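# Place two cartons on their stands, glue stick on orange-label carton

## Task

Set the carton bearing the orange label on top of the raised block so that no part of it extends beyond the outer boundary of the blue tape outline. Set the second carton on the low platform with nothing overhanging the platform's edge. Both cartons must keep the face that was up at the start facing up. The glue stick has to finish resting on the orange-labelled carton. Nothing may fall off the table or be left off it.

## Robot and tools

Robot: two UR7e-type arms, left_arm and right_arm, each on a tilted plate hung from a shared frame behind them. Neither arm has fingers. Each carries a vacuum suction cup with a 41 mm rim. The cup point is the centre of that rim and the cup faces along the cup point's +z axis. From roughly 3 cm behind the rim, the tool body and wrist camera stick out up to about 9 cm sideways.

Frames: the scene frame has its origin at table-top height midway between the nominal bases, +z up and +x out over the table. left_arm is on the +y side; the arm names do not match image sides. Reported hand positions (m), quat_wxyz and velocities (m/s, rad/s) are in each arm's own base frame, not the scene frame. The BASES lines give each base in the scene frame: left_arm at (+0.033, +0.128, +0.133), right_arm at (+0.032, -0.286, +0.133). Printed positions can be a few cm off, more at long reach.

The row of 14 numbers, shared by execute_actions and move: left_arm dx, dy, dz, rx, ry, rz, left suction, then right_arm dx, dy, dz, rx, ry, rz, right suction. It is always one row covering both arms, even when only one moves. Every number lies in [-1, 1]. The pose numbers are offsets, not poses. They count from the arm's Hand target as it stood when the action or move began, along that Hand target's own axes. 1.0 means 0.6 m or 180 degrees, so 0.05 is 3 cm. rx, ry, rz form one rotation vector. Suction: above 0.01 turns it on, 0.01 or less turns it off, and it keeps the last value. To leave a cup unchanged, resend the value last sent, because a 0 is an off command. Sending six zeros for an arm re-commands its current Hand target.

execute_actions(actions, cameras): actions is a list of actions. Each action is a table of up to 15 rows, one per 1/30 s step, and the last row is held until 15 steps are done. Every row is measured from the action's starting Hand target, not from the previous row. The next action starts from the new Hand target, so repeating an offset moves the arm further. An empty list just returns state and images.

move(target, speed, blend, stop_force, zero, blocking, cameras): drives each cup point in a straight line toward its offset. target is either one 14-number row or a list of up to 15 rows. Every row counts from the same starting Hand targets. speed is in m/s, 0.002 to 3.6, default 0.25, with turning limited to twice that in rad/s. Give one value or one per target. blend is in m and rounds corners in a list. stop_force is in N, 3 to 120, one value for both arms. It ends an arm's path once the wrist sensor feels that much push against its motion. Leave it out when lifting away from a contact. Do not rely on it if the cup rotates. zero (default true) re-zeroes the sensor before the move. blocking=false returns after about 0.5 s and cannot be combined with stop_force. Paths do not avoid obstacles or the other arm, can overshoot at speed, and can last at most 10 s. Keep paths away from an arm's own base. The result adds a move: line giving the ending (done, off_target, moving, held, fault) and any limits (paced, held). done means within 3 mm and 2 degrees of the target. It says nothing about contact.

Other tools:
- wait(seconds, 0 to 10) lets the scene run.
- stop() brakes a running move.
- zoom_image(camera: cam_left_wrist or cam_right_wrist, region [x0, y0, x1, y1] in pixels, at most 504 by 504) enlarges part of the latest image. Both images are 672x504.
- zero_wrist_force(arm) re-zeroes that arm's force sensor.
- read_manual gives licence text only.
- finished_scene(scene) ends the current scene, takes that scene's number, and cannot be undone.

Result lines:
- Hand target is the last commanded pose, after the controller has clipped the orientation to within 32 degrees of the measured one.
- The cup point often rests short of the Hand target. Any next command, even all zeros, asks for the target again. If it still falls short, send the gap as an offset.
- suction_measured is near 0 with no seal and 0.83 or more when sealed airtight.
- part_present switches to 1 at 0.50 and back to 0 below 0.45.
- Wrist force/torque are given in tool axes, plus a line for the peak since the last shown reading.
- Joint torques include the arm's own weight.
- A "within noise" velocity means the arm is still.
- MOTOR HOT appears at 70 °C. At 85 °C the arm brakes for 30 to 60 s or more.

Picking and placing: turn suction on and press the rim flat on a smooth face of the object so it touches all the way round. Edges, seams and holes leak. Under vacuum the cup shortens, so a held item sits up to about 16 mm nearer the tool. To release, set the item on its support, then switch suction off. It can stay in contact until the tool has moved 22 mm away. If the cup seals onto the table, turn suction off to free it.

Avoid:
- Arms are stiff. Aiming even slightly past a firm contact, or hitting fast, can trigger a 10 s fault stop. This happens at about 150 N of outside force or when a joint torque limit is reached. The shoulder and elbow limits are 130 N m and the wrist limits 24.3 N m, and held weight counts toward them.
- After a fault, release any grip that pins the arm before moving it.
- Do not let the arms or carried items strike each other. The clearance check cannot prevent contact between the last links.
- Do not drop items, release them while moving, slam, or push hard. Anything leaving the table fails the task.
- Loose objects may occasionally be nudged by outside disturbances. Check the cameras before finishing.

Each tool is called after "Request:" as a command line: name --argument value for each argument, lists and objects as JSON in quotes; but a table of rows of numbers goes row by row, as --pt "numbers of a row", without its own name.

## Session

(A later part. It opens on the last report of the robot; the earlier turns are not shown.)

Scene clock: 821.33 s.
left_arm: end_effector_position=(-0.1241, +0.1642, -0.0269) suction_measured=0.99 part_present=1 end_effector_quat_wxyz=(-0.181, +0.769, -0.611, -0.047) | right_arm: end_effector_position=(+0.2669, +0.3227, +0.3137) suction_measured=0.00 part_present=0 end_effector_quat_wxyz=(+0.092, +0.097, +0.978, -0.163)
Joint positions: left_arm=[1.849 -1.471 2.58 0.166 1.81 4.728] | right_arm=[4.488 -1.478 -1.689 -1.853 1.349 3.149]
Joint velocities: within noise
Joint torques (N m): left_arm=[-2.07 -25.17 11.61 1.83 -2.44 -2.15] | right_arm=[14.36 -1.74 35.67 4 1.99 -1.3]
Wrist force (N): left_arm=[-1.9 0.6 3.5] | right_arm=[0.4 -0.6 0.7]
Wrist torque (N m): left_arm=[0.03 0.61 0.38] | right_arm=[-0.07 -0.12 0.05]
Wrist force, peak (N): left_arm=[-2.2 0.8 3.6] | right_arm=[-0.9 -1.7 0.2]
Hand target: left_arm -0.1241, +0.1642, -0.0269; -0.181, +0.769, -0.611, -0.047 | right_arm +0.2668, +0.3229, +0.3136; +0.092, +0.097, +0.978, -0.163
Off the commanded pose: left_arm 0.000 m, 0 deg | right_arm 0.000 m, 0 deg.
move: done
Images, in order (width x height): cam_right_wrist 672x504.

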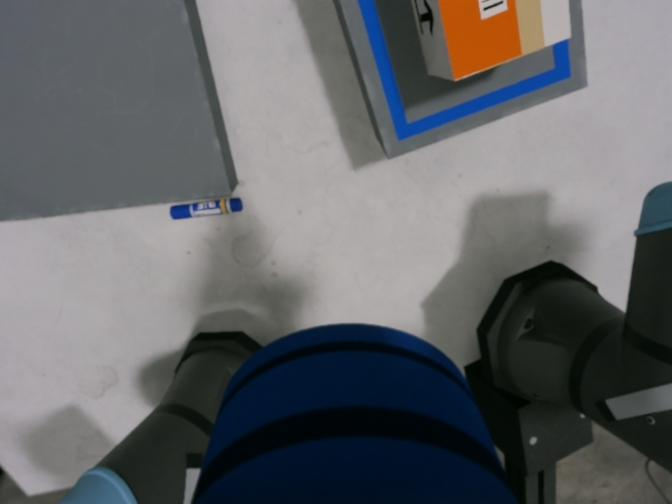

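Request:
move --pt "-0.1 0 0 0 0 0 1 0 0 0 0 0 0 0" --pt "-0.2018 -0.0195 -0.41 0 0 0 1 0 0 0 0 0 0 0" --pt "-0.1878 -0.5725 -0.41 0 0 -0.25 1 0 0 0 0 0 0 0" --pt "0.3127 -0.8027 -0.41 0 0 -0.458 1 0 0 0 0 0 0 0" --speed '[0.12,0.2,0.25,0.25]' --blend '[0.02,0.05,0.05,0]'

Scene clock: 845.97 s.
left_arm: end_effector_position=(+0.3464, -0.0017, +0.2536) suction_measured=0.99 part_present=1 end_effector_quat_wxyz=(-0.167, +0.981, +0.047, +0.084) | right_arm: end_effector_position=(+0.2668, +0.3229, +0.3136) suction_measured=0.00 part_present=0 end_effector_quat_wxyz=(+0.092, +0.097, +0.978, -0.163)
Joint positions: left_arm=[-0.699 -1.536 1.826 1.389 1.209 0.757] | right_arm=[4.488 -1.478 -1.689 -1.852 1.349 3.149]
Joint velocities: within noise
Joint torques (N m): left_arm=[-18.1 -9.15 -27.98 4.51 -2.72 -2.17] | right_arm=[14.98 -1.79 30.69 3.57 1.97 -1.45]
Wrist force (N): left_arm=[-2.0 0.8 3.3] | right_arm=[0.3 -0.5 0.5]
Wrist torque (N m): left_arm=[0.07 0.62 0.39] | right_arm=[-0.06 -0.11 0.05]
Wrist force, peak (N): left_arm=[-2.6 0.9 4.3] | right_arm=[0.6 -0.8 0.8]
Hand target: left_arm +0.3465, -0.0018, +0.2536; -0.167, +0.981, +0.047, +0.084 | right_arm +0.2668, +0.3229, +0.3136; +0.092, +0.097, +0.978, -0.163
Off the commanded pose: left_arm 0.000 m, 0 deg | right_arm 0.000 m, 0 deg.
move: done

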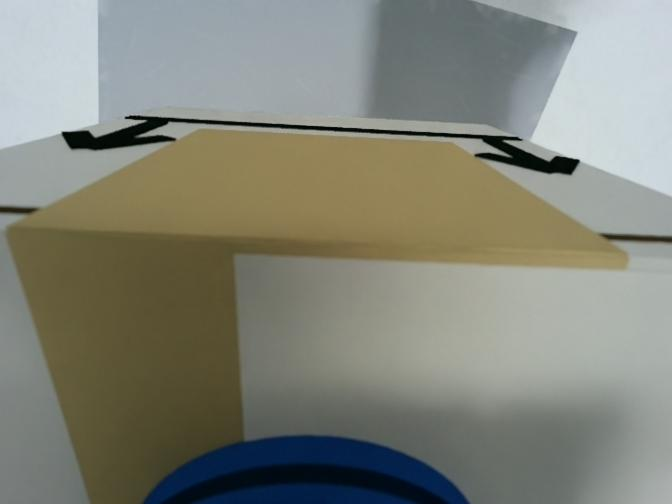

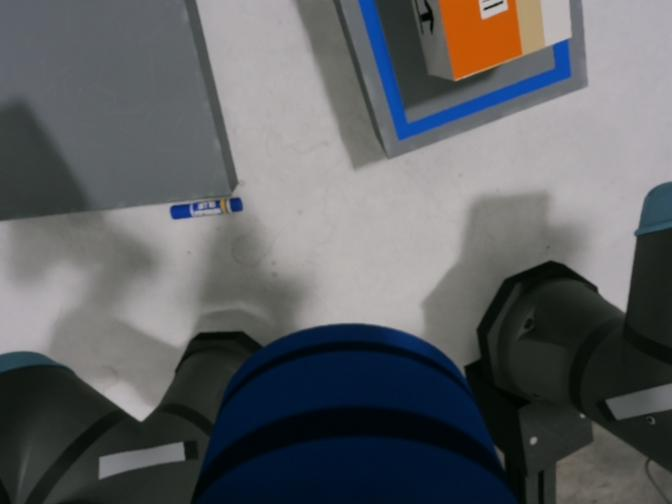

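Request:
move --target '[0,0,0.31,0,0,0,1,0,0,0,0,0,0,0]' --speed 0.15 --cameras '[]'

Request:
move --target '[0,0,0.05,0,0,0,1,0,0,0,0,0,0,0]' --speed 0.01 --stop_force 5 --cameras '[]'

Request:
execute_actions --actions '[[[0,0,0,0,0,0,0,0,0,0,0,0,0,0]],[[0,0,0,0,0,0,0,0,0,0,0,0,0,0]]]' --cameras '[]'

Request:
move --pt "0 0 -0.07 0 0 0 0 0 0 0 0 0 0 0" --pt "0 0 -0.4 0 0 0 0 0 0 0 0 0 0 0" --speed '[0.05,0.25]'

Scene clock: 850.83 s.
left_arm: end_effector_position=(+0.3744, +0.0607, +0.0808) suction_measured=0.99 part_present=1 end_effector_quat_wxyz=(-0.167, +0.981, +0.047, +0.084) | right_arm: end_effector_position=(+0.2668, +0.3229, +0.3136) suction_measured=0.00 part_present=0 end_effector_quat_wxyz=(+0.092, +0.097, +0.978, -0.163)
Joint positions: left_arm=[-0.475 -1.293 2.019 0.866 1.194 0.997] | right_arm=[4.488 -1.478 -1.689 -1.852 1.349 3.149]
Joint velocities: within noise
Joint torques (N m): left_arm=[-0.49 -19.29 -1.4 1.5 2.41 1.74] | right_arm=[15.42 -1.63 29.57 3.19 1.93 -1.43]
Wrist force (N): left_arm=[-2.0 0.8 3.3] | right_arm=[0.5 -0.7 0.7]
Wrist torque (N m): left_arm=[0.06 0.62 0.39] | right_arm=[-0.09 -0.14 0.05]
Wrist force, peak (N): left_arm=[-2.0 0.8 4.4] | right_arm=[0.6 -0.8 0.8]
Hand target: left_arm +0.3744, +0.0607, +0.0807; -0.167, +0.981, +0.047, +0.084 | right_arm +0.2668, +0.3229, +0.3136; +0.092, +0.097, +0.978, -0.163
Off the commanded pose: left_arm 0.000 m, 0 deg | right_arm 0.000 m, 0 deg.
move: done
No camera images: "cameras" was empty.

Scene clock: 853.87 s.
left_arm: end_effector_position=(+0.3768, +0.0661, +0.0658) suction_measured=0.99 part_present=1 end_effector_quat_wxyz=(-0.167, +0.981, +0.047, +0.084) | right_arm: end_effector_position=(+0.2668, +0.3229, +0.3136) suction_measured=0.00 part_present=0 end_effector_quat_wxyz=(+0.092, +0.097, +0.978, -0.163)
Joint positions: left_arm=[-0.456 -1.263 2.026 0.822 1.194 1.017] | right_arm=[4.488 -1.478 -1.689 -1.852 1.349 3.149]
Joint velocities: within noise
Joint torques (N m): left_arm=[-17.74 -30.05 -21.83 3.75 -2.35 -2.16] | right_arm=[15.05 -0.62 28.36 2.94 1.86 -1.39]
Wrist force (N): left_arm=[-1.8 0.9 -5.1] | right_arm=[0.4 -0.7 0.7]
Wrist torque (N m): left_arm=[0.02 0.72 0.39] | right_arm=[-0.09 -0.12 0.05]
Wrist force, peak (N): left_arm=[-4.1 2.3 -27.1] | right_arm=[0.6 -0.9 0.7]
Hand target: left_arm +0.3768, +0.0661, +0.0658; -0.167, +0.981, +0.047, +0.084 (not the last commanded pose) | right_arm +0.2668, +0.3229, +0.3136; +0.092, +0.097, +0.978, -0.163
Off the commanded pose: left_arm 0.014 m, 0 deg | right_arm 0.000 m, 0 deg.
move: contact (left_arm)
No camera images: "cameras" was empty.

Scene clock: 855.07 s.
left_arm: end_effector_position=(+0.3768, +0.0660, +0.0658) suction_measured=0.00 part_present=0 end_effector_quat_wxyz=(-0.167, +0.981, +0.047, +0.084) | right_arm: end_effector_position=(+0.2668, +0.3229, +0.3136) suction_measured=0.00 part_present=0 end_effector_quat_wxyz=(+0.092, +0.097, +0.978, -0.163)
Joint positions: left_arm=[-0.456 -1.263 2.026 0.822 1.194 1.017] | right_arm=[4.488 -1.478 -1.689 -1.852 1.349 3.149]
Joint velocities: within noise
Joint torques (N m): left_arm=[1.92 -8.88 -0.91 -3.36 -1.62 -2] | right_arm=[14.13 -1.01 28.38 3 1.7 -1.35]
Wrist force (N): left_arm=[-8.5 1.2 -36.0] | right_arm=[0.4 -0.6 0.8]
Wrist torque (N m): left_arm=[0.04 0.90 0.39] | right_arm=[-0.07 -0.12 0.05]
Wrist force, peak (N): left_arm=[-8.7 1.3 -36.3] | right_arm=[0.5 -0.9 0.8]
Hand target: left_arm +0.3768, +0.0661, +0.0658; -0.167, +0.981, +0.047, +0.084 | right_arm +0.2668, +0.3229, +0.3136; +0.092, +0.097, +0.978, -0.163
Off the commanded pose: left_arm 0.000 m, 0 deg | right_arm 0.000 m, 0 deg.
Step readings (end_effector_position of left_arm | right_arm):
0: (+0.3768, +0.0661, +0.0658) | (+0.2668, +0.3229, +0.3136)
1: (+0.3768, +0.0661, +0.0658) | (+0.2668, +0.3229, +0.3136)
2: (+0.3768, +0.0661, +0.0658) | (+0.2668, +0.3229, +0.3136)
4: (+0.3768, +0.0661, +0.0659) | (+0.2668, +0.3229, +0.3136)
8: (+0.3768, +0.0661, +0.0659) | (+0.2668, +0.3229, +0.3136)
15: (+0.3768, +0.0660, +0.0659) | (+0.2668, +0.3229, +0.3136)
16: (+0.3768, +0.0660, +0.0659) | (+0.2668, +0.3229, +0.3136)
17: (+0.3768, +0.0660, +0.0658) | (+0.2668, +0.3229, +0.3136)
19: (+0.3768, +0.0660, +0.0658) | (+0.2668, +0.3229, +0.3136)
23: (+0.3768, +0.0660, +0.0658) | (+0.2668, +0.3229, +0.3136)
30: (+0.3768, +0.0660, +0.0658) | (+0.2668, +0.3229, +0.3136)
No camera images: "cameras" was empty.

Scene clock: 857.53 s.
left_arm: end_effector_position=(+0.3408, -0.0146, +0.2889) suction_measured=0.00 part_present=0 end_effector_quat_wxyz=(-0.167, +0.981, +0.047, +0.084) | right_arm: end_effector_position=(+0.2668, +0.3229, +0.3136) suction_measured=0.00 part_present=0 end_effector_quat_wxyz=(+0.092, +0.097, +0.978, -0.163)
Joint positions: left_arm=[-0.745 -1.56 1.763 1.494 1.215 0.708] | right_arm=[4.488 -1.478 -1.689 -1.852 1.349 3.149]
Joint velocities: within noise
Joint torques (N m): left_arm=[-17.2 -19.71 -28.65 4.07 2.48 -2.02] | right_arm=[14.37 -1.01 28.26 2.88 1.83 -1.08]
Wrist force (N): left_arm=[-2.0 0.8 -1.0] | right_arm=[0.6 -0.8 0.8]
Wrist torque (N m): left_arm=[0.05 0.77 0.39] | right_arm=[-0.11 -0.14 0.05]
Wrist force, peak (N): left_arm=[-8.6 1.1 -35.9] | right_arm=[0.5 -0.9 0.8]
Hand target: left_arm +0.3408, -0.0146, +0.2890; -0.167, +0.981, +0.047, +0.084 | right_arm +0.2668, +0.3229, +0.3136; +0.092, +0.097, +0.978, -0.163
Off the commanded pose: left_arm 0.000 m, 0 deg | right_arm 0.000 m, 0 deg.
move: done

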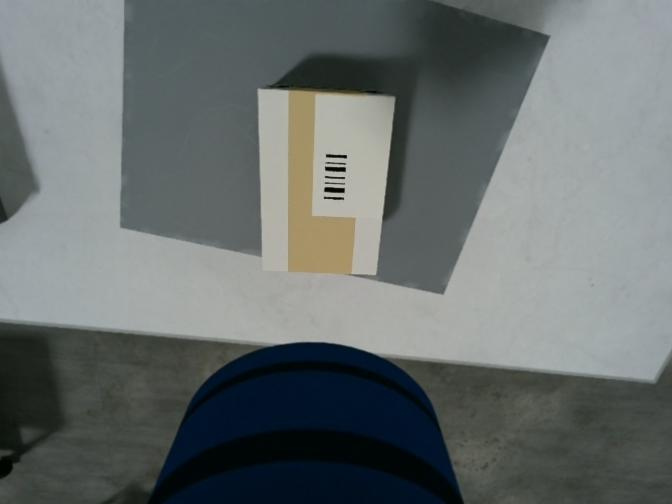

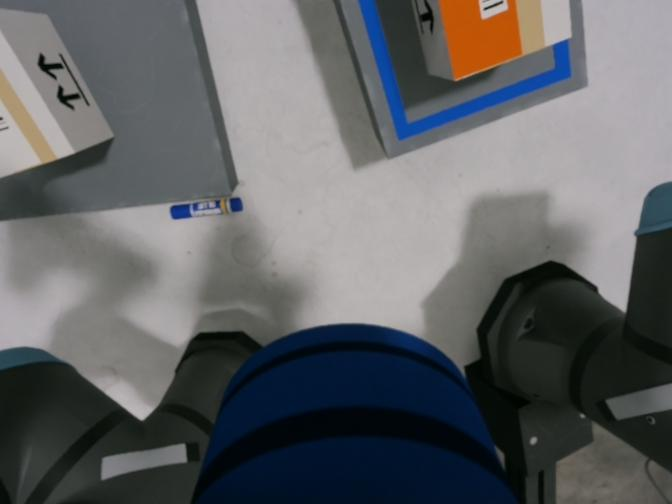

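Request:
move --target '[-0.4288,-0.467,-0.108,0,0,0,0,0,0,0,0,0,0,0]' --speed 0.3 --cameras '[]'

Request:
move --target '[0,0,0,0,0,0,0,-0.0319,0.5123,0.35,0,0,-0.104,0]' --speed 0.3

Scene clock: 888.37 s.
left_arm: end_effector_position=(+0.0453, +0.2119, +0.3923) suction_measured=0.00 part_present=0 end_effector_quat_wxyz=(-0.156, +0.983, +0.047, +0.081) | right_arm: end_effector_position=(+0.2668, +0.3229, +0.3136) suction_measured=0.00 part_present=0 end_effector_quat_wxyz=(+0.092, +0.097, +0.978, -0.163)
Joint positions: left_arm=[-0.166 -2.278 1.884 1.868 1.231 1.327] | right_arm=[4.488 -1.478 -1.689 -1.852 1.349 3.149]
Joint velocities: within noise
Joint torques (N m): left_arm=[16.55 15.14 -26.98 1.12 2.37 1.42] | right_arm=[13.77 -0.49 25.16 2.35 1.75 -1.36]
Wrist force (N): left_arm=[-2.0 1.0 -0.9] | right_arm=[0.4 -0.7 0.8]
Wrist torque (N m): left_arm=[0.09 0.77 0.41] | right_arm=[-0.09 -0.11 0.04]
Wrist force, peak (N): left_arm=[-3.3 0.3 -0.9] | right_arm=[0.5 -0.9 0.7]
Hand target: left_arm +0.0449, +0.2106, +0.3923; -0.167, +0.981, +0.047, +0.084 | right_arm +0.2668, +0.3229, +0.3136; +0.092, +0.097, +0.978, -0.163
Off the commanded pose: left_arm 0.001 m, 1 deg | right_arm 0.000 m, 0 deg.
move: done
No camera images: "cameras" was empty.

Scene clock: 890.50 s.
left_arm: end_effector_position=(+0.0450, +0.2117, +0.3923) suction_measured=0.00 part_present=0 end_effector_quat_wxyz=(-0.156, +0.983, +0.046, +0.083) | right_arm: end_effector_position=(+0.3840, +0.5345, +0.0301) suction_measured=0.00 part_present=0 end_effector_quat_wxyz=(+0.065, -0.063, +0.980, -0.176)
Joint positions: left_arm=[-0.06 -2.246 1.865 1.813 1.241 1.44] | right_arm=[4.39 -2.246 -1.442 -1.308 1.321 2.727]
Joint velocities: within noise
Joint torques (N m): left_arm=[15.28 11.88 -27.8 1.09 2.53 1.57] | right_arm=[7.95 29.46 35.48 0.78 -1 -1.44]
Wrist force (N): left_arm=[-1.8 0.9 -0.9] | right_arm=[0.4 -0.9 0.9]
Wrist torque (N m): left_arm=[0.07 0.73 0.40] | right_arm=[-0.12 -0.10 0.05]
Wrist force, peak (N): left_arm=[-2.2 1.2 -1.0] | right_arm=[0.5 -2.0 -0.2]
Hand target: left_arm +0.0449, +0.2106, +0.3923; -0.167, +0.981, +0.047, +0.084 | right_arm +0.3840, +0.5346, +0.0300; +0.065, -0.063, +0.980, -0.176
Off the commanded pose: left_arm 0.001 m, 1 deg | right_arm 0.000 m, 0 deg.
move: done

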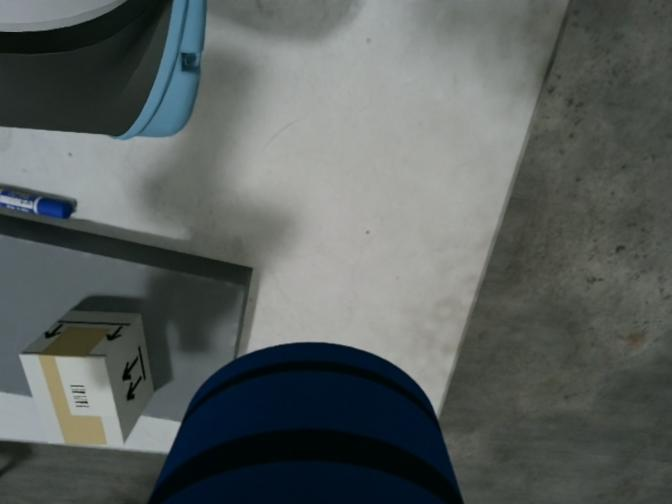

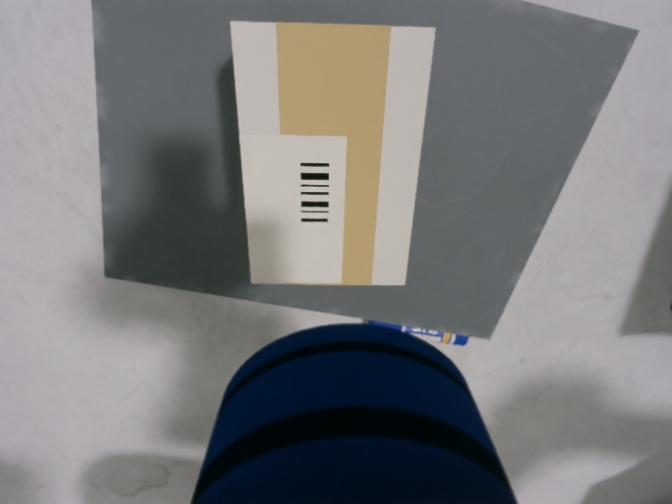

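Request:
move --target '[0,0,0,0,0,0,0,0.3312,-0.1428,0.2717,0,0,-0.932,0]' --speed 0.25

Scene clock: 919.03 s.
left_arm: end_effector_position=(+0.0450, +0.2117, +0.3923) suction_measured=0.00 part_present=0 end_effector_quat_wxyz=(-0.156, +0.983, +0.046, +0.084) | right_arm: end_effector_position=(+0.2215, +0.3709, -0.1121) suction_measured=0.00 part_present=0 end_effector_quat_wxyz=(+0.168, +0.981, -0.042, +0.083)
Joint positions: left_arm=[-0.057 -2.245 1.865 1.812 1.242 1.443] | right_arm=[4.602 -2.154 -2.183 -0.705 1.385 0.006]
Joint velocities: within noise
Joint torques (N m): left_arm=[15.32 12.1 -27.96 3.83 2.62 1.53] | right_arm=[19.22 20.01 5.58 3.82 2.2 -1.27]
Wrist force (N): left_arm=[-1.9 1.0 -0.9] | right_arm=[0.6 -1.1 1.1]
Wrist torque (N m): left_arm=[0.09 0.76 0.41] | right_arm=[-0.15 -0.12 0.04]
Wrist force, peak (N): left_arm=[-2.1 1.1 -1.0] | right_arm=[0.8 -1.4 1.1]
Hand target: left_arm +0.0449, +0.2106, +0.3923; -0.167, +0.981, +0.047, +0.084 | right_arm +0.2215, +0.3709, -0.1121; +0.168, +0.981, -0.042, +0.083
Off the commanded pose: left_arm 0.001 m, 1 deg | right_arm 0.000 m, 0 deg.
move: done

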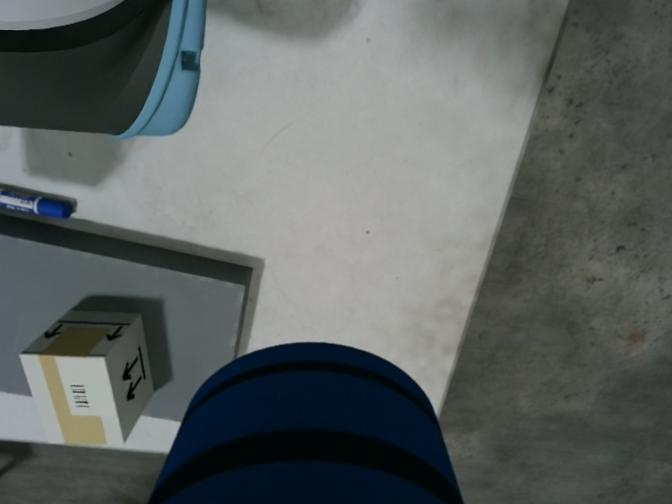

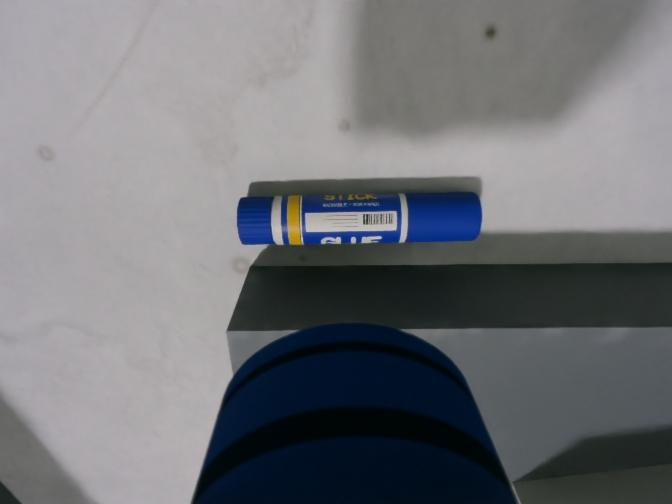

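Request:
move --target '[0,0,0,0,0,0,0,0,0,0.142,0,0,0,0]' --speed 0.1 --cameras '[]'

Request:
move --target '[0,0,0,0,0,0,0,0,0,0.035,0,0,0,0]' --speed 0.006 --stop_force 4

Scene clock: 929.53 s.
left_arm: end_effector_position=(+0.0450, +0.2117, +0.3923) suction_measured=0.00 part_present=0 end_effector_quat_wxyz=(-0.156, +0.983, +0.046, +0.084) | right_arm: end_effector_position=(+0.2342, +0.3423, -0.1912) suction_measured=0.00 part_present=0 end_effector_quat_wxyz=(+0.168, +0.981, -0.042, +0.083)
Joint positions: left_arm=[-0.057 -2.245 1.865 1.812 1.242 1.443] | right_arm=[4.567 -2.363 -2.214 -0.459 1.374 -0.028]
Joint velocities: within noise
Joint torques (N m): left_arm=[-3.37 4.46 -27.71 4.2 2.45 -2.22] | right_arm=[4.72 25.85 22.43 4 -1.88 -1.46]
Wrist force (N): left_arm=[-1.9 0.8 -0.7] | right_arm=[0.4 -1.1 0.7]
Wrist torque (N m): left_arm=[0.06 0.76 0.41] | right_arm=[-0.14 -0.09 0.03]
Wrist force, peak (N): left_arm=[-2.3 0.8 -0.9] | right_arm=[0.7 -1.5 1.0]
Hand target: left_arm +0.0449, +0.2106, +0.3923; -0.167, +0.981, +0.047, +0.084 | right_arm +0.2342, +0.3423, -0.1913; +0.168, +0.981, -0.042, +0.083
Off the commanded pose: left_arm 0.001 m, 1 deg | right_arm 0.000 m, 0 deg.
move: done
No camera images: "cameras" was empty.

Scene clock: 933.93 s.
left_arm: end_effector_position=(+0.0450, +0.2117, +0.3923) suction_measured=0.00 part_present=0 end_effector_quat_wxyz=(-0.156, +0.983, +0.046, +0.084) | right_arm: end_effector_position=(+0.2373, +0.3352, -0.2109) suction_measured=0.00 part_present=0 end_effector_quat_wxyz=(+0.168, +0.981, -0.042, +0.083)
Joint positions: left_arm=[-0.057 -2.245 1.865 1.812 1.242 1.443] | right_arm=[4.558 -2.419 -2.213 -0.402 1.371 -0.037]
Joint velocities: within noise
Joint torques (N m): left_arm=[15.32 11.12 -27.42 3.6 2.64 1.52] | right_arm=[3.84 23.89 20.59 3.63 -2.03 -1.34]
Wrist force (N): left_arm=[-1.8 1.0 -0.9] | right_arm=[0.0 -0.8 -2.5]
Wrist torque (N m): left_arm=[0.09 0.72 0.40] | right_arm=[-0.16 -0.08 0.04]
Wrist force, peak (N): left_arm=[-2.1 1.1 -1.1] | right_arm=[0.0 -1.0 -2.6]
Hand target: left_arm +0.0449, +0.2106, +0.3923; -0.167, +0.981, +0.047, +0.084 | right_arm +0.2373, +0.3352, -0.2109; +0.168, +0.981, -0.042, +0.083
Off the commanded pose: left_arm 0.001 m, 1 deg | right_arm 0.000 m, 0 deg.
move: done

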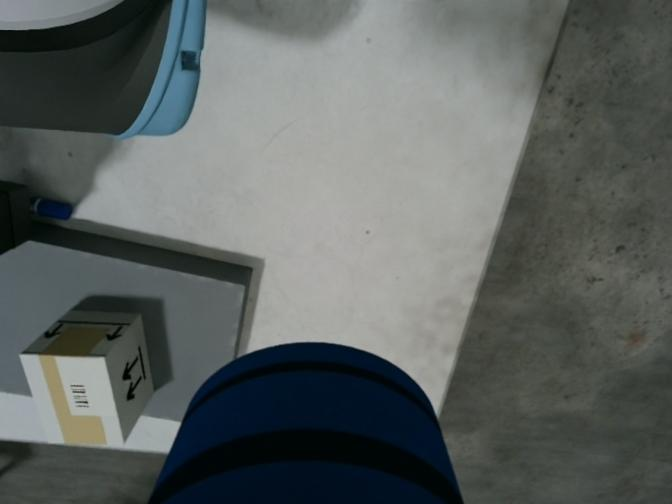

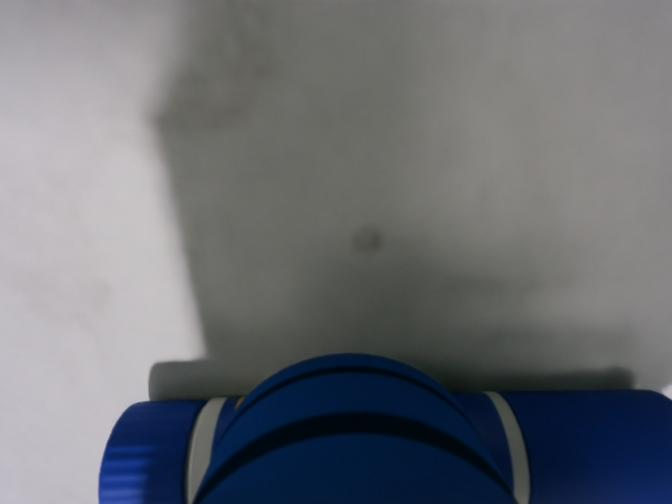

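Request:
move --target '[0,0,0,0,0,0,0,-0.055,0,0,0,0,0,0]' --speed 0.03 --cameras '["cam_right_wrist"]'

Scene clock: 937.20 s.
left_arm: end_effector_position=(+0.0450, +0.2117, +0.3923) suction_measured=0.00 part_present=0 end_effector_quat_wxyz=(-0.156, +0.983, +0.046, +0.084) | right_arm: end_effector_position=(+0.2050, +0.3370, -0.2167) suction_measured=0.00 part_present=0 end_effector_quat_wxyz=(+0.168, +0.981, -0.042, +0.083)
Joint positions: left_arm=[-0.057 -2.245 1.865 1.812 1.242 1.443] | right_arm=[4.631 -2.43 -2.239 -0.378 1.394 0.033]
Joint velocities: within noise
Joint torques (N m): left_arm=[-3.75 3.53 -27.8 4.12 2.59 -2.2] | right_arm=[22.06 24.57 -1.84 4.15 2.31 0.87]
Wrist force (N): left_arm=[-2.1 0.8 -1.1] | right_arm=[0.3 -0.9 0.7]
Wrist torque (N m): left_arm=[0.05 0.78 0.41] | right_arm=[-0.13 -0.09 0.03]
Wrist force, peak (N): left_arm=[-2.2 0.9 -1.0] | right_arm=[-0.2 -0.9 -2.6]
Hand target: left_arm +0.0449, +0.2106, +0.3923; -0.167, +0.981, +0.047, +0.084 | right_arm +0.2049, +0.3370, -0.2167; +0.168, +0.981, -0.042, +0.083
Off the commanded pose: left_arm 0.001 m, 1 deg | right_arm 0.000 m, 0 deg.
move: done
Images, in order (width x height): cam_right_wrist 672x504.

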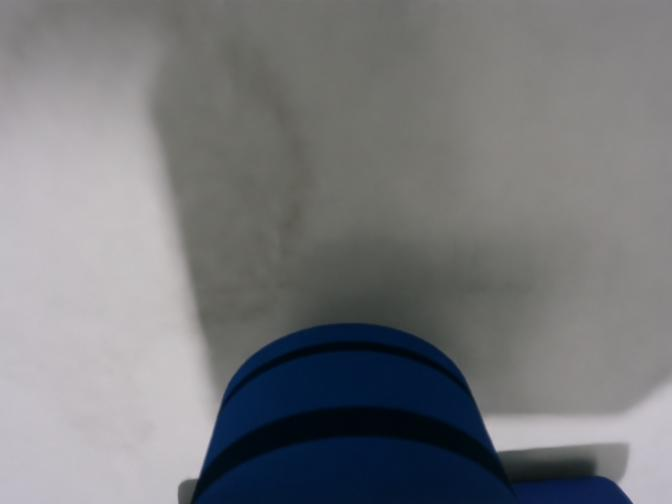

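Request:
move --target '[0,0,0,0,0,0,0,0,0,-0.18,0,0,0,0]' --speed 0.15 --cameras '["cam_right_wrist"]'

Scene clock: 940.20 s.
left_arm: end_effector_position=(+0.0450, +0.2117, +0.3923) suction_measured=0.00 part_present=0 end_effector_quat_wxyz=(-0.156, +0.983, +0.046, +0.084) | right_arm: end_effector_position=(+0.1888, +0.3732, -0.1164) suction_measured=0.00 part_present=0 end_effector_quat_wxyz=(+0.168, +0.981, -0.042, +0.083)
Joint positions: left_arm=[-0.057 -2.245 1.865 1.812 1.242 1.443] | right_arm=[4.672 -2.154 -2.208 -0.692 1.408 0.073]
Joint velocities: within noise
Joint torques (N m): left_arm=[2.89 7.52 -27.68 4.1 2.53 -0.32] | right_arm=[17.87 34.16 27.28 0.45 2.18 1.59]
Wrist force (N): left_arm=[-1.7 1.0 -0.8] | right_arm=[0.4 -1.0 1.1]
Wrist torque (N m): left_arm=[0.09 0.72 0.40] | right_arm=[-0.12 -0.11 0.03]
Wrist force, peak (N): left_arm=[-2.2 1.0 -0.9] | right_arm=[0.3 -1.2 1.7]
Hand target: left_arm +0.0449, +0.2106, +0.3923; -0.167, +0.981, +0.047, +0.084 | right_arm +0.1888, +0.3733, -0.1163; +0.168, +0.981, -0.042, +0.083
Off the commanded pose: left_arm 0.001 m, 1 deg | right_arm 0.000 m, 0 deg.
move: done
Images, in order (width x height): cam_right_wrist 672x504.

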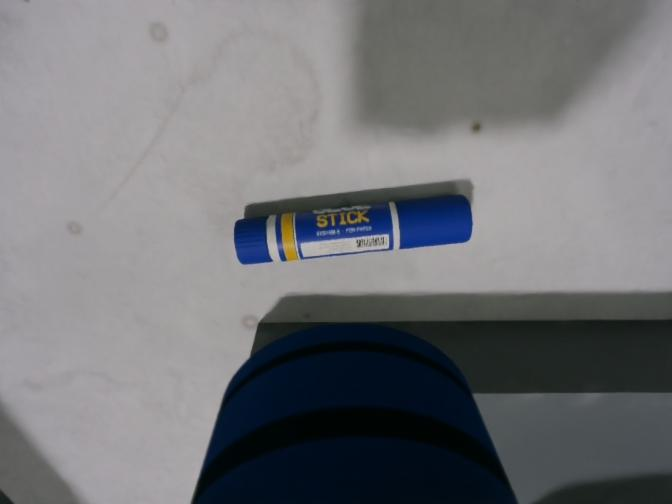

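Request:
move --target '[0,0,0,0,0,0,0,0.0348,0.1382,0.1033,0,0,-0.532,0]' --speed 0.2 --cameras '[]'

Request:
move --target '[0.1198,0.4285,0.3667,0,0,0.5367,0,0,0,0,0,0,0,0]' --speed 0.2

Scene clock: 956.40 s.
left_arm: end_effector_position=(+0.0450, +0.2117, +0.3923) suction_measured=0.00 part_present=0 end_effector_quat_wxyz=(-0.156, +0.983, +0.046, +0.084) | right_arm: end_effector_position=(+0.2095, +0.2734, -0.1435) suction_measured=0.00 part_present=0 end_effector_quat_wxyz=(+0.174, +0.689, +0.700, -0.069)
Joint positions: left_arm=[-0.057 -2.245 1.865 1.812 1.242 1.443] | right_arm=[4.606 -2.178 -2.44 -0.423 1.386 -1.662]
Joint velocities: within noise
Joint torques (N m): left_arm=[15.63 11.05 -26.3 3.97 2.48 1.51] | right_arm=[3.25 15.25 0.02 3.94 2.22 -1.2]
Wrist force (N): left_arm=[-2.0 0.9 -0.7] | right_arm=[0.2 -1.0 1.0]
Wrist torque (N m): left_arm=[0.07 0.77 0.41] | right_arm=[-0.13 -0.07 0.03]
Wrist force, peak (N): left_arm=[-2.3 0.9 -0.9] | right_arm=[0.8 -1.1 1.1]
Hand target: left_arm +0.0449, +0.2106, +0.3923; -0.167, +0.981, +0.047, +0.084 | right_arm +0.2095, +0.2733, -0.1435; +0.174, +0.689, +0.700, -0.069
Off the commanded pose: left_arm 0.001 m, 1 deg | right_arm 0.000 m, 0 deg.
move: done
No camera images: "cameras" was empty.

Scene clock: 958.77 s.
left_arm: end_effector_position=(+0.0962, +0.1509, +0.2886) suction_measured=0.00 part_present=0 end_effector_quat_wxyz=(-0.095, +0.959, -0.268, +0.005) | right_arm: end_effector_position=(+0.2095, +0.2733, -0.1435) suction_measured=0.00 part_present=0 end_effector_quat_wxyz=(+0.174, +0.689, +0.700, -0.069)
Joint positions: left_arm=[-0.57 -2.287 2.169 1.735 1.387 1.542] | right_arm=[4.606 -2.178 -2.44 -0.423 1.386 -1.663]
Joint velocities: within noise
Joint torques (N m): left_arm=[12.58 6.02 -28.23 4.21 -2.23 -1.93] | right_arm=[3.16 15.59 0.24 3.8 1.95 -1.37]
Wrist force (N): left_arm=[-2.0 1.0 -0.6] | right_arm=[0.2 -1.1 0.9]
Wrist torque (N m): left_arm=[0.12 0.76 0.48] | right_arm=[-0.16 -0.07 0.03]
Wrist force, peak (N): left_arm=[-2.4 1.1 -0.8] | right_arm=[0.4 -1.0 1.1]
Hand target: left_arm +0.0961, +0.1510, +0.2887; -0.094, +0.959, -0.268, +0.005 (not the last commanded pose) | right_arm +0.2095, +0.2733, -0.1435; +0.174, +0.689, +0.700, -0.069
Off the commanded pose: left_arm 0.216 m, 61 deg | right_arm 0.000 m, 0 deg.
led back after a hold (left arm): the arm was led back toward your command in small steps, so it may still be short of it.
move: held (left_arm; a check stopped the path); limits=held
pose unreachable (left arm): on one or more control steps of this call, first in action 0 (counted from 0), this arm could not follow its commanded pose, so it was not sent that pose on those steps. It may still have moved: this result reports where it is.
cause: moving toward the commanded pose would bring two parts of the arm too close to each other (joints 3 (elbow) to 6 (wrist 3) lie between them).

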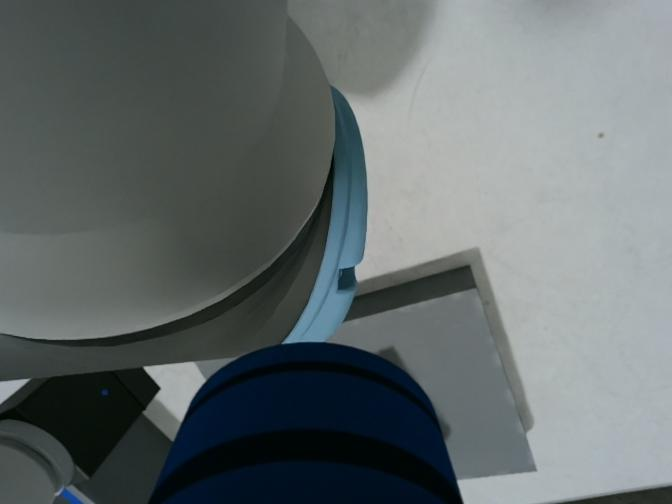

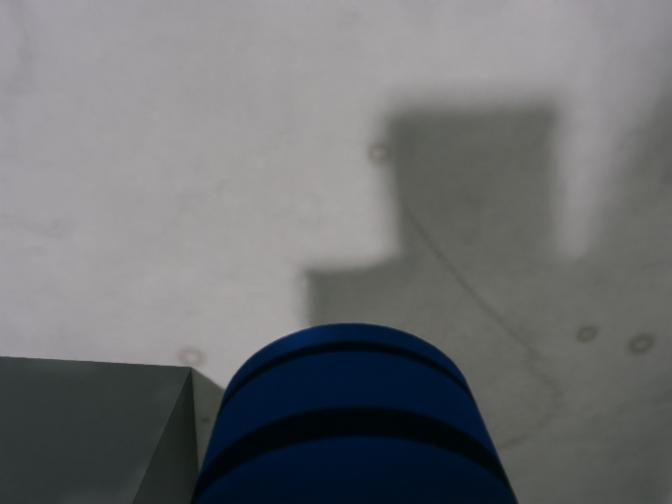

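Request:
execute_actions --actions '[]'

Scene clock: 967.70 s.
left_arm: end_effector_position=(+0.0961, +0.1510, +0.2887) suction_measured=0.00 part_present=0 end_effector_quat_wxyz=(-0.095, +0.959, -0.268, +0.005) | right_arm: end_effector_position=(+0.2095, +0.2733, -0.1435) suction_measured=0.00 part_present=0 end_effector_quat_wxyz=(+0.174, +0.689, +0.700, -0.069)
Joint positions: left_arm=[-0.57 -2.287 2.169 1.735 1.387 1.542] | right_arm=[4.606 -2.178 -2.44 -0.423 1.386 -1.663]
Joint velocities: within noise
Joint torques (N m): left_arm=[12.79 5.88 -24.73 4.02 -2.11 1.38] | right_arm=[2.9 15.62 1.34 3.88 2.08 -1.48]
Wrist force (N): left_arm=[-2.0 1.2 -0.6] | right_arm=[0.2 -0.9 1.1]
Wrist torque (N m): left_arm=[0.15 0.75 0.47] | right_arm=[-0.13 -0.07 0.03]
Wrist force, peak (N): left_arm=[-2.2 1.4 -0.7] | right_arm=[0.4 -1.1 1.0]
Hand target: left_arm +0.0961, +0.1510, +0.2887; -0.094, +0.959, -0.268, +0.005 (not the last commanded pose) | right_arm +0.2095, +0.2733, -0.1435; +0.174, +0.689, +0.700, -0.069
Tool commands: left_gripper/suction=+0.0 right_gripper/suction=+0.0
Off the commanded pose: left_arm 0.216 m, 61 deg | right_arm 0.000 m, 0 deg.

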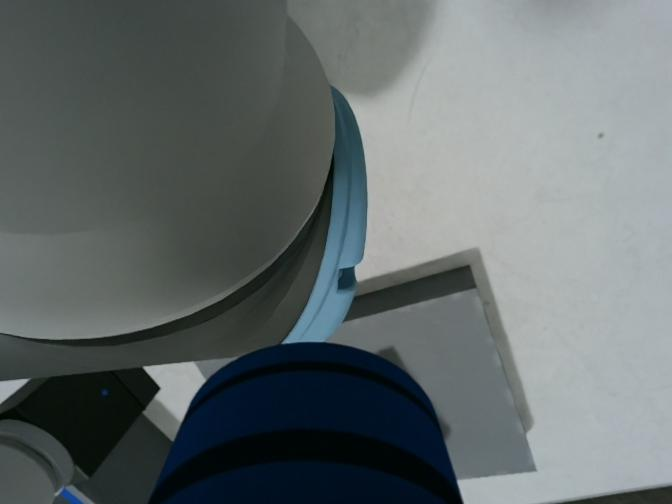

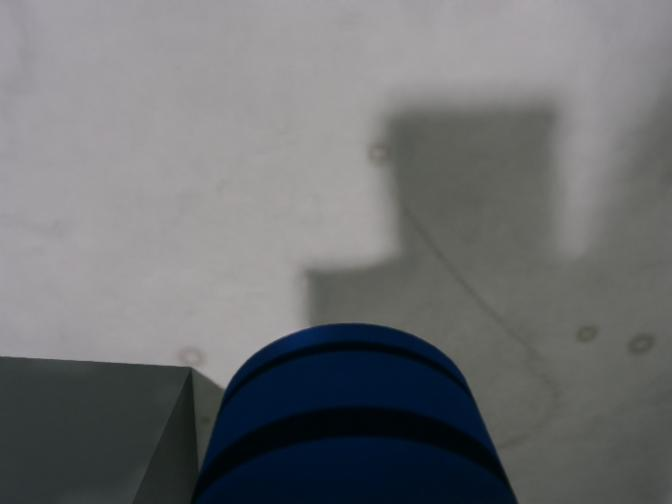

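Request:
move --pt "0.1378 -0.061 0.1 0 0 0.15 0 0 0 0 0 0 0 0" --pt "0.1378 -0.061 0.36 0 0 0.3317 0 0 0 0 0 0 0 0" --speed 0.2

Scene clock: 974.33 s.
left_arm: end_effector_position=(+0.1988, +0.1777, +0.0800) suction_measured=0.00 part_present=0 end_effector_quat_wxyz=(-0.085, +0.698, -0.710, -0.043) | right_arm: end_effector_position=(+0.2095, +0.2733, -0.1435) suction_measured=0.00 part_present=0 end_effector_quat_wxyz=(+0.174, +0.689, +0.700, -0.069)
Joint positions: left_arm=[-0.001 -1.604 2.315 0.798 1.391 3.162] | right_arm=[4.606 -2.178 -2.44 -0.423 1.386 -1.663]
Joint velocities: within noise
Joint torques (N m): left_arm=[9 -10.45 -1.04 1.12 2.58 1.52] | right_arm=[2.84 16.04 3.86 3.69 1.93 -1.2]
Wrist force (N): left_arm=[-1.7 0.9 -0.8] | right_arm=[0.3 -0.9 1.0]
Wrist torque (N m): left_arm=[0.08 0.66 0.36] | right_arm=[-0.13 -0.08 0.03]
Wrist force, peak (N): left_arm=[-2.5 1.2 -0.5] | right_arm=[0.3 -1.2 1.1]
Hand target: left_arm +0.1988, +0.1777, +0.0799; -0.084, +0.698, -0.710, -0.043 | right_arm +0.2095, +0.2733, -0.1435; +0.174, +0.689, +0.700, -0.069
Off the commanded pose: left_arm 0.000 m, 0 deg | right_arm 0.000 m, 0 deg.
move: done

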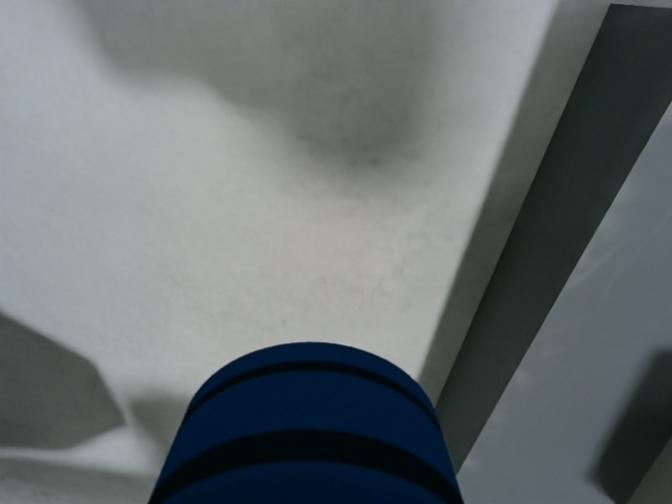

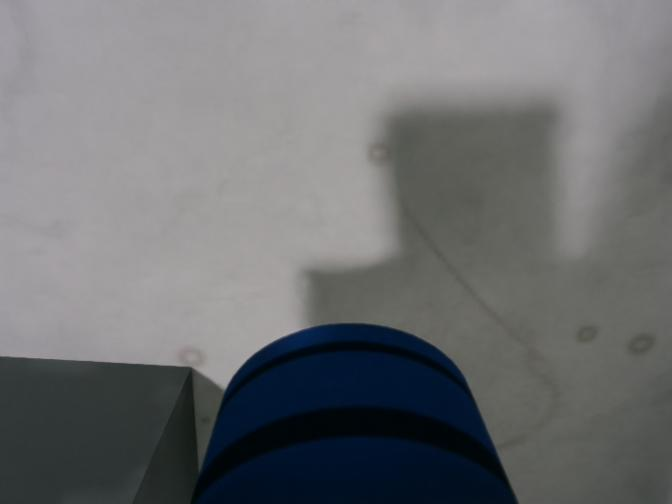

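Request:
move --target '[0.1569,0.008,0.0573,0.0286,-0.0521,-0.0007,0,0,0,0,0,0,0,0]' --speed 0.12 --cameras '["cam_left_wrist"]'

Scene clock: 982.60 s.
left_arm: end_effector_position=(+0.1958, +0.1388, +0.0559) suction_measured=0.00 part_present=0 end_effector_quat_wxyz=(-0.118, +0.693, -0.710, -0.048) | right_arm: end_effector_position=(+0.2095, +0.2733, -0.1435) suction_measured=0.00 part_present=0 end_effector_quat_wxyz=(+0.174, +0.689, +0.700, -0.069)
Joint positions: left_arm=[-0.339 -1.65 2.471 0.732 1.317 2.829] | right_arm=[4.606 -2.178 -2.44 -0.423 1.386 -1.663]
Joint velocities: within noise
Joint torques (N m): left_arm=[6.54 -1.3 -22.53 4.1 2.6 1.54] | right_arm=[4.19 15.94 4.64 3.5 2.05 -1.09]
Wrist force (N): left_arm=[-1.6 0.8 -0.9] | right_arm=[0.4 -1.0 0.9]
Wrist torque (N m): left_arm=[0.06 0.67 0.37] | right_arm=[-0.14 -0.10 0.03]
Wrist force, peak (N): left_arm=[-1.1 3.5 0.7] | right_arm=[0.3 -1.2 1.0]
Hand target: left_arm +0.1958, +0.1388, +0.0559; -0.118, +0.693, -0.710, -0.048 (not the last commanded pose) | right_arm +0.2095, +0.2733, -0.1435; +0.174, +0.689, +0.700, -0.069
Off the commanded pose: left_arm 0.055 m, 7 deg | right_arm 0.000 m, 0 deg.
move: held (left_arm; a check stopped the path); limits=held
pose unreachable (left arm): on one or more control steps of this call, first in action 0 (counted from 0), this arm could not follow its commanded pose, so it was not sent that pose on those steps. It may still have moved: this result reports where it is.
cause: moving toward the commanded pose would bring two parts of the arm too close to each other (joints 3 (elbow) to 6 (wrist 3) lie between them).
Images, in order (width x height): cam_left_wrist 672x504.

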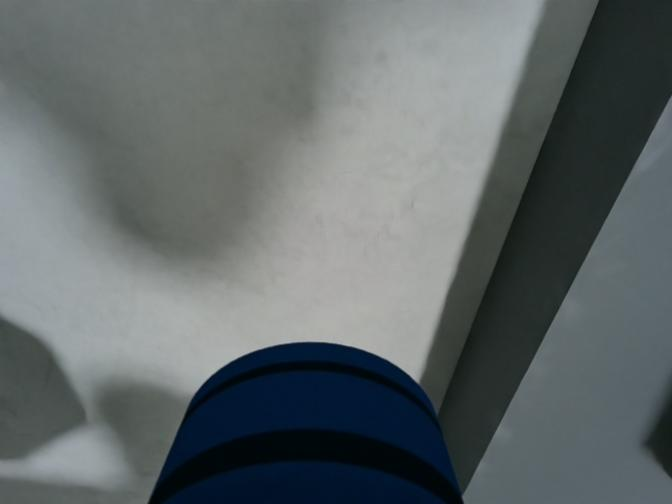

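Request:
move --target '[-0.235,0.043,-0.417,0,0,0,0,0,0,0,0,0,0,0]' --speed 0.25 --cameras '[]'

Request:
move --target '[0,0,0,0,0,0,0,0.1167,0,0.03,0,0,0,0]' --speed 0.1 --cameras '["cam_right_wrist"]'

Scene clock: 994.03 s.
left_arm: end_effector_position=(+0.1468, +0.2190, +0.3284) suction_measured=0.00 part_present=0 end_effector_quat_wxyz=(-0.118, +0.693, -0.710, -0.048) | right_arm: end_effector_position=(+0.2095, +0.2733, -0.1435) suction_measured=0.00 part_present=0 end_effector_quat_wxyz=(+0.174, +0.689, +0.700, -0.069)
Joint positions: left_arm=[0.204 -1.909 1.855 1.476 1.363 3.386] | right_arm=[4.606 -2.178 -2.44 -0.423 1.386 -1.663]
Joint velocities: within noise
Joint torques (N m): left_arm=[12.4 -5.98 -28.35 4.5 2.53 1.32] | right_arm=[3.17 17.22 4.98 3.46 1.74 -1.22]
Wrist force (N): left_arm=[-1.6 0.8 -0.7] | right_arm=[0.2 -0.9 0.9]
Wrist torque (N m): left_arm=[0.06 0.68 0.36] | right_arm=[-0.12 -0.06 0.03]
Wrist force, peak (N): left_arm=[-2.4 0.8 -1.9] | right_arm=[0.3 -1.2 1.0]
Hand target: left_arm +0.1468, +0.2190, +0.3285; -0.118, +0.693, -0.710, -0.048 | right_arm +0.2095, +0.2733, -0.1435; +0.174, +0.689, +0.700, -0.069
Off the commanded pose: left_arm 0.000 m, 0 deg | right_arm 0.000 m, 0 deg.
move: done
No camera images: "cameras" was empty.

Scene clock: 995.37 s.
left_arm: end_effector_position=(+0.1468, +0.2190, +0.3285) suction_measured=0.00 part_present=0 end_effector_quat_wxyz=(-0.118, +0.693, -0.710, -0.048) | right_arm: end_effector_position=(+0.2129, +0.3331, -0.1838) suction_measured=0.00 part_present=0 end_effector_quat_wxyz=(+0.174, +0.689, +0.700, -0.069)
Joint positions: left_arm=[0.205 -1.909 1.855 1.476 1.364 3.386] | right_arm=[4.613 -2.332 -2.266 -0.446 1.388 -1.656]
Joint velocities: within noise
Joint torques (N m): left_arm=[11.36 -6.41 -27.23 3.84 2.52 1.57] | right_arm=[18.3 21.75 25.21 0.69 2.06 1.49]
Wrist force (N): left_arm=[-1.6 0.5 -0.7] | right_arm=[0.3 -0.8 0.9]
Wrist torque (N m): left_arm=[0.01 0.67 0.37] | right_arm=[-0.11 -0.08 0.03]
Wrist force, peak (N): left_arm=[-1.8 0.6 -1.0] | right_arm=[0.2 -1.3 1.0]
Hand target: left_arm +0.1468, +0.2190, +0.3285; -0.118, +0.693, -0.710, -0.048 | right_arm +0.2129, +0.3332, -0.1839; +0.174, +0.689, +0.700, -0.069
Off the commanded pose: left_arm 0.000 m, 0 deg | right_arm 0.000 m, 0 deg.
move: done
Images, in order (width x height): cam_right_wrist 672x504.

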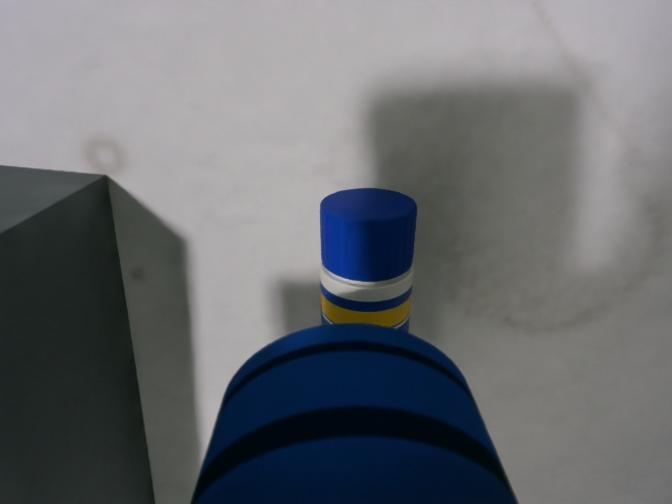

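Request:
move --target '[0,0,0,0,0,0,0,0,-0.01,0.054,0,0,0,0]' --speed 0.01 --stop_force 6 --cameras '["cam_right_wrist"]'

Request:
move --target '[0,0,0,0,0,0,0,-0.05,0,0,0,0,0,0]' --speed 0.03 --cameras '["cam_right_wrist"]'

Scene clock: 1001.67 s.
left_arm: end_effector_position=(+0.1468, +0.2190, +0.3285) suction_measured=0.00 part_present=0 end_effector_quat_wxyz=(-0.118, +0.693, -0.710, -0.048) | right_arm: end_effector_position=(+0.2118, +0.3227, -0.2131) suction_measured=0.00 part_present=0 end_effector_quat_wxyz=(+0.174, +0.689, +0.700, -0.069)
Joint positions: left_arm=[0.205 -1.909 1.855 1.476 1.364 3.386] | right_arm=[4.613 -2.419 -2.271 -0.354 1.388 -1.656]
Joint velocities: within noise
Joint torques (N m): left_arm=[11.13 -6.58 -24.2 1.85 2.29 1.44] | right_arm=[5.71 35.02 3.88 0.56 1.79 0.52]
Wrist force (N): left_arm=[-1.6 0.7 -0.8] | right_arm=[-0.4 -1.1 -5.1]
Wrist torque (N m): left_arm=[0.03 0.68 0.36] | right_arm=[-0.17 -0.07 0.04]
Wrist force, peak (N): left_arm=[-1.9 1.0 -0.7] | right_arm=[-0.7 -1.1 -6.0]
Hand target: left_arm +0.1468, +0.2190, +0.3285; -0.118, +0.693, -0.710, -0.048 | right_arm +0.2118, +0.3227, -0.2131; +0.174, +0.689, +0.700, -0.069 (not the last commanded pose)
Off the commanded pose: left_arm 0.000 m, 0 deg | right_arm 0.002 m, 0 deg.
move: contact (right_arm)
Images, in order (width x height): cam_right_wrist 672x504.

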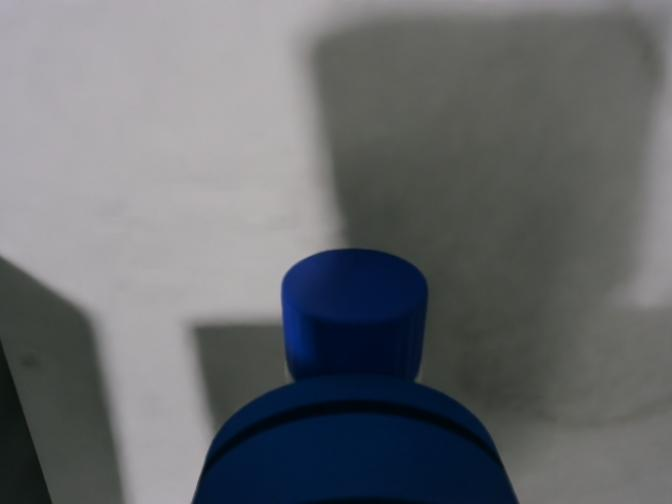

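Scene clock: 1003.13 s.
left_arm: end_effector_position=(+0.1468, +0.2190, +0.3285) suction_measured=0.00 part_present=0 end_effector_quat_wxyz=(-0.118, +0.693, -0.710, -0.048) | right_arm: end_effector_position=(+0.2115, +0.2946, -0.2030) suction_measured=0.00 part_present=0 end_effector_quat_wxyz=(+0.174, +0.689, +0.700, -0.069)
Joint positions: left_arm=[0.205 -1.909 1.855 1.476 1.364 3.386] | right_arm=[4.606 -2.387 -2.349 -0.306 1.386 -1.662]
Joint velocities: within noise
Joint torques (N m): left_arm=[11.51 -6.65 -22.87 1.94 2.46 1.44] | right_arm=[2.66 32.83 -5.78 3.74 -2.08 -1.24]
Wrist force (N): left_arm=[-1.5 0.6 -0.6] | right_arm=[1.3 -1.1 -4.7]
Wrist torque (N m): left_arm=[0.03 0.65 0.36] | right_arm=[-0.16 -0.15 0.04]
Wrist force, peak (N): left_arm=[-1.6 0.7 -1.1] | right_arm=[1.5 -1.1 -5.0]
Hand target: left_arm +0.1468, +0.2190, +0.3285; -0.118, +0.693, -0.710, -0.048 | right_arm +0.2115, +0.2945, -0.2029; +0.174, +0.689, +0.700, -0.069
Off the commanded pose: left_arm 0.000 m, 0 deg | right_arm 0.000 m, 0 deg.
move: done
Images, in order (width x height): cam_right_wrist 672x504.

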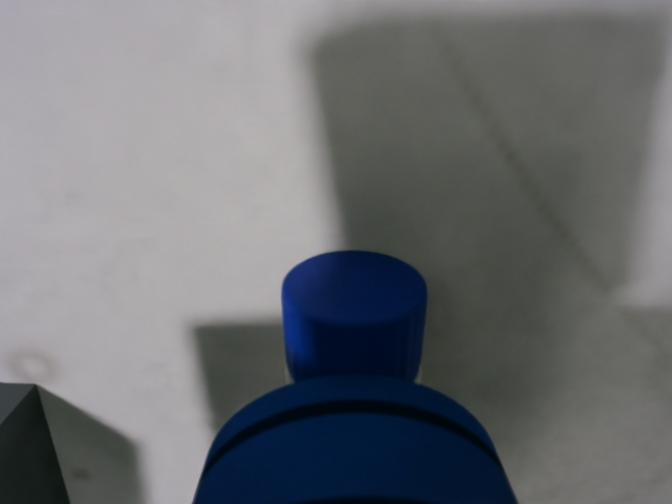

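Request:
move --target '[0,0,0,0,0,0,0,-0.21,0,0,0,0,0,0]' --speed 0.05 --cameras '["cam_right_wrist"]'

Scene clock: 1007.90 s.
left_arm: end_effector_position=(+0.1468, +0.2190, +0.3285) suction_measured=0.00 part_present=0 end_effector_quat_wxyz=(-0.118, +0.693, -0.710, -0.048) | right_arm: end_effector_position=(+0.2103, +0.1761, -0.1604) suction_measured=0.00 part_present=0 end_effector_quat_wxyz=(+0.174, +0.689, +0.700, -0.069)
Joint positions: left_arm=[0.205 -1.909 1.855 1.476 1.364 3.386] | right_arm=[4.566 -2.278 -2.661 -0.095 1.373 -1.701]
Joint velocities: within noise
Joint torques (N m): left_arm=[10.93 -7.4 -20.4 1.88 2.42 1.39] | right_arm=[1.76 24.91 -7.57 3.76 -1.99 -1.26]
Wrist force (N): left_arm=[-1.8 0.6 -0.8] | right_arm=[1.1 -1.1 -3.1]
Wrist torque (N m): left_arm=[0.02 0.71 0.36] | right_arm=[-0.16 -0.14 0.03]
Wrist force, peak (N): left_arm=[-1.8 0.7 -1.0] | right_arm=[1.5 -1.0 -4.8]
Hand target: left_arm +0.1468, +0.2190, +0.3285; -0.118, +0.693, -0.710, -0.048 | right_arm +0.2102, +0.1759, -0.1603; +0.174, +0.689, +0.700, -0.069
Off the commanded pose: left_arm 0.000 m, 0 deg | right_arm 0.000 m, 0 deg.
move: done
Images, in order (width x height): cam_right_wrist 672x504.

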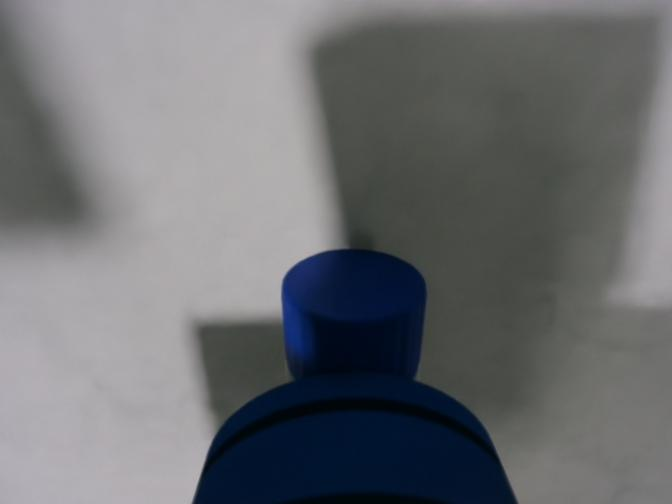

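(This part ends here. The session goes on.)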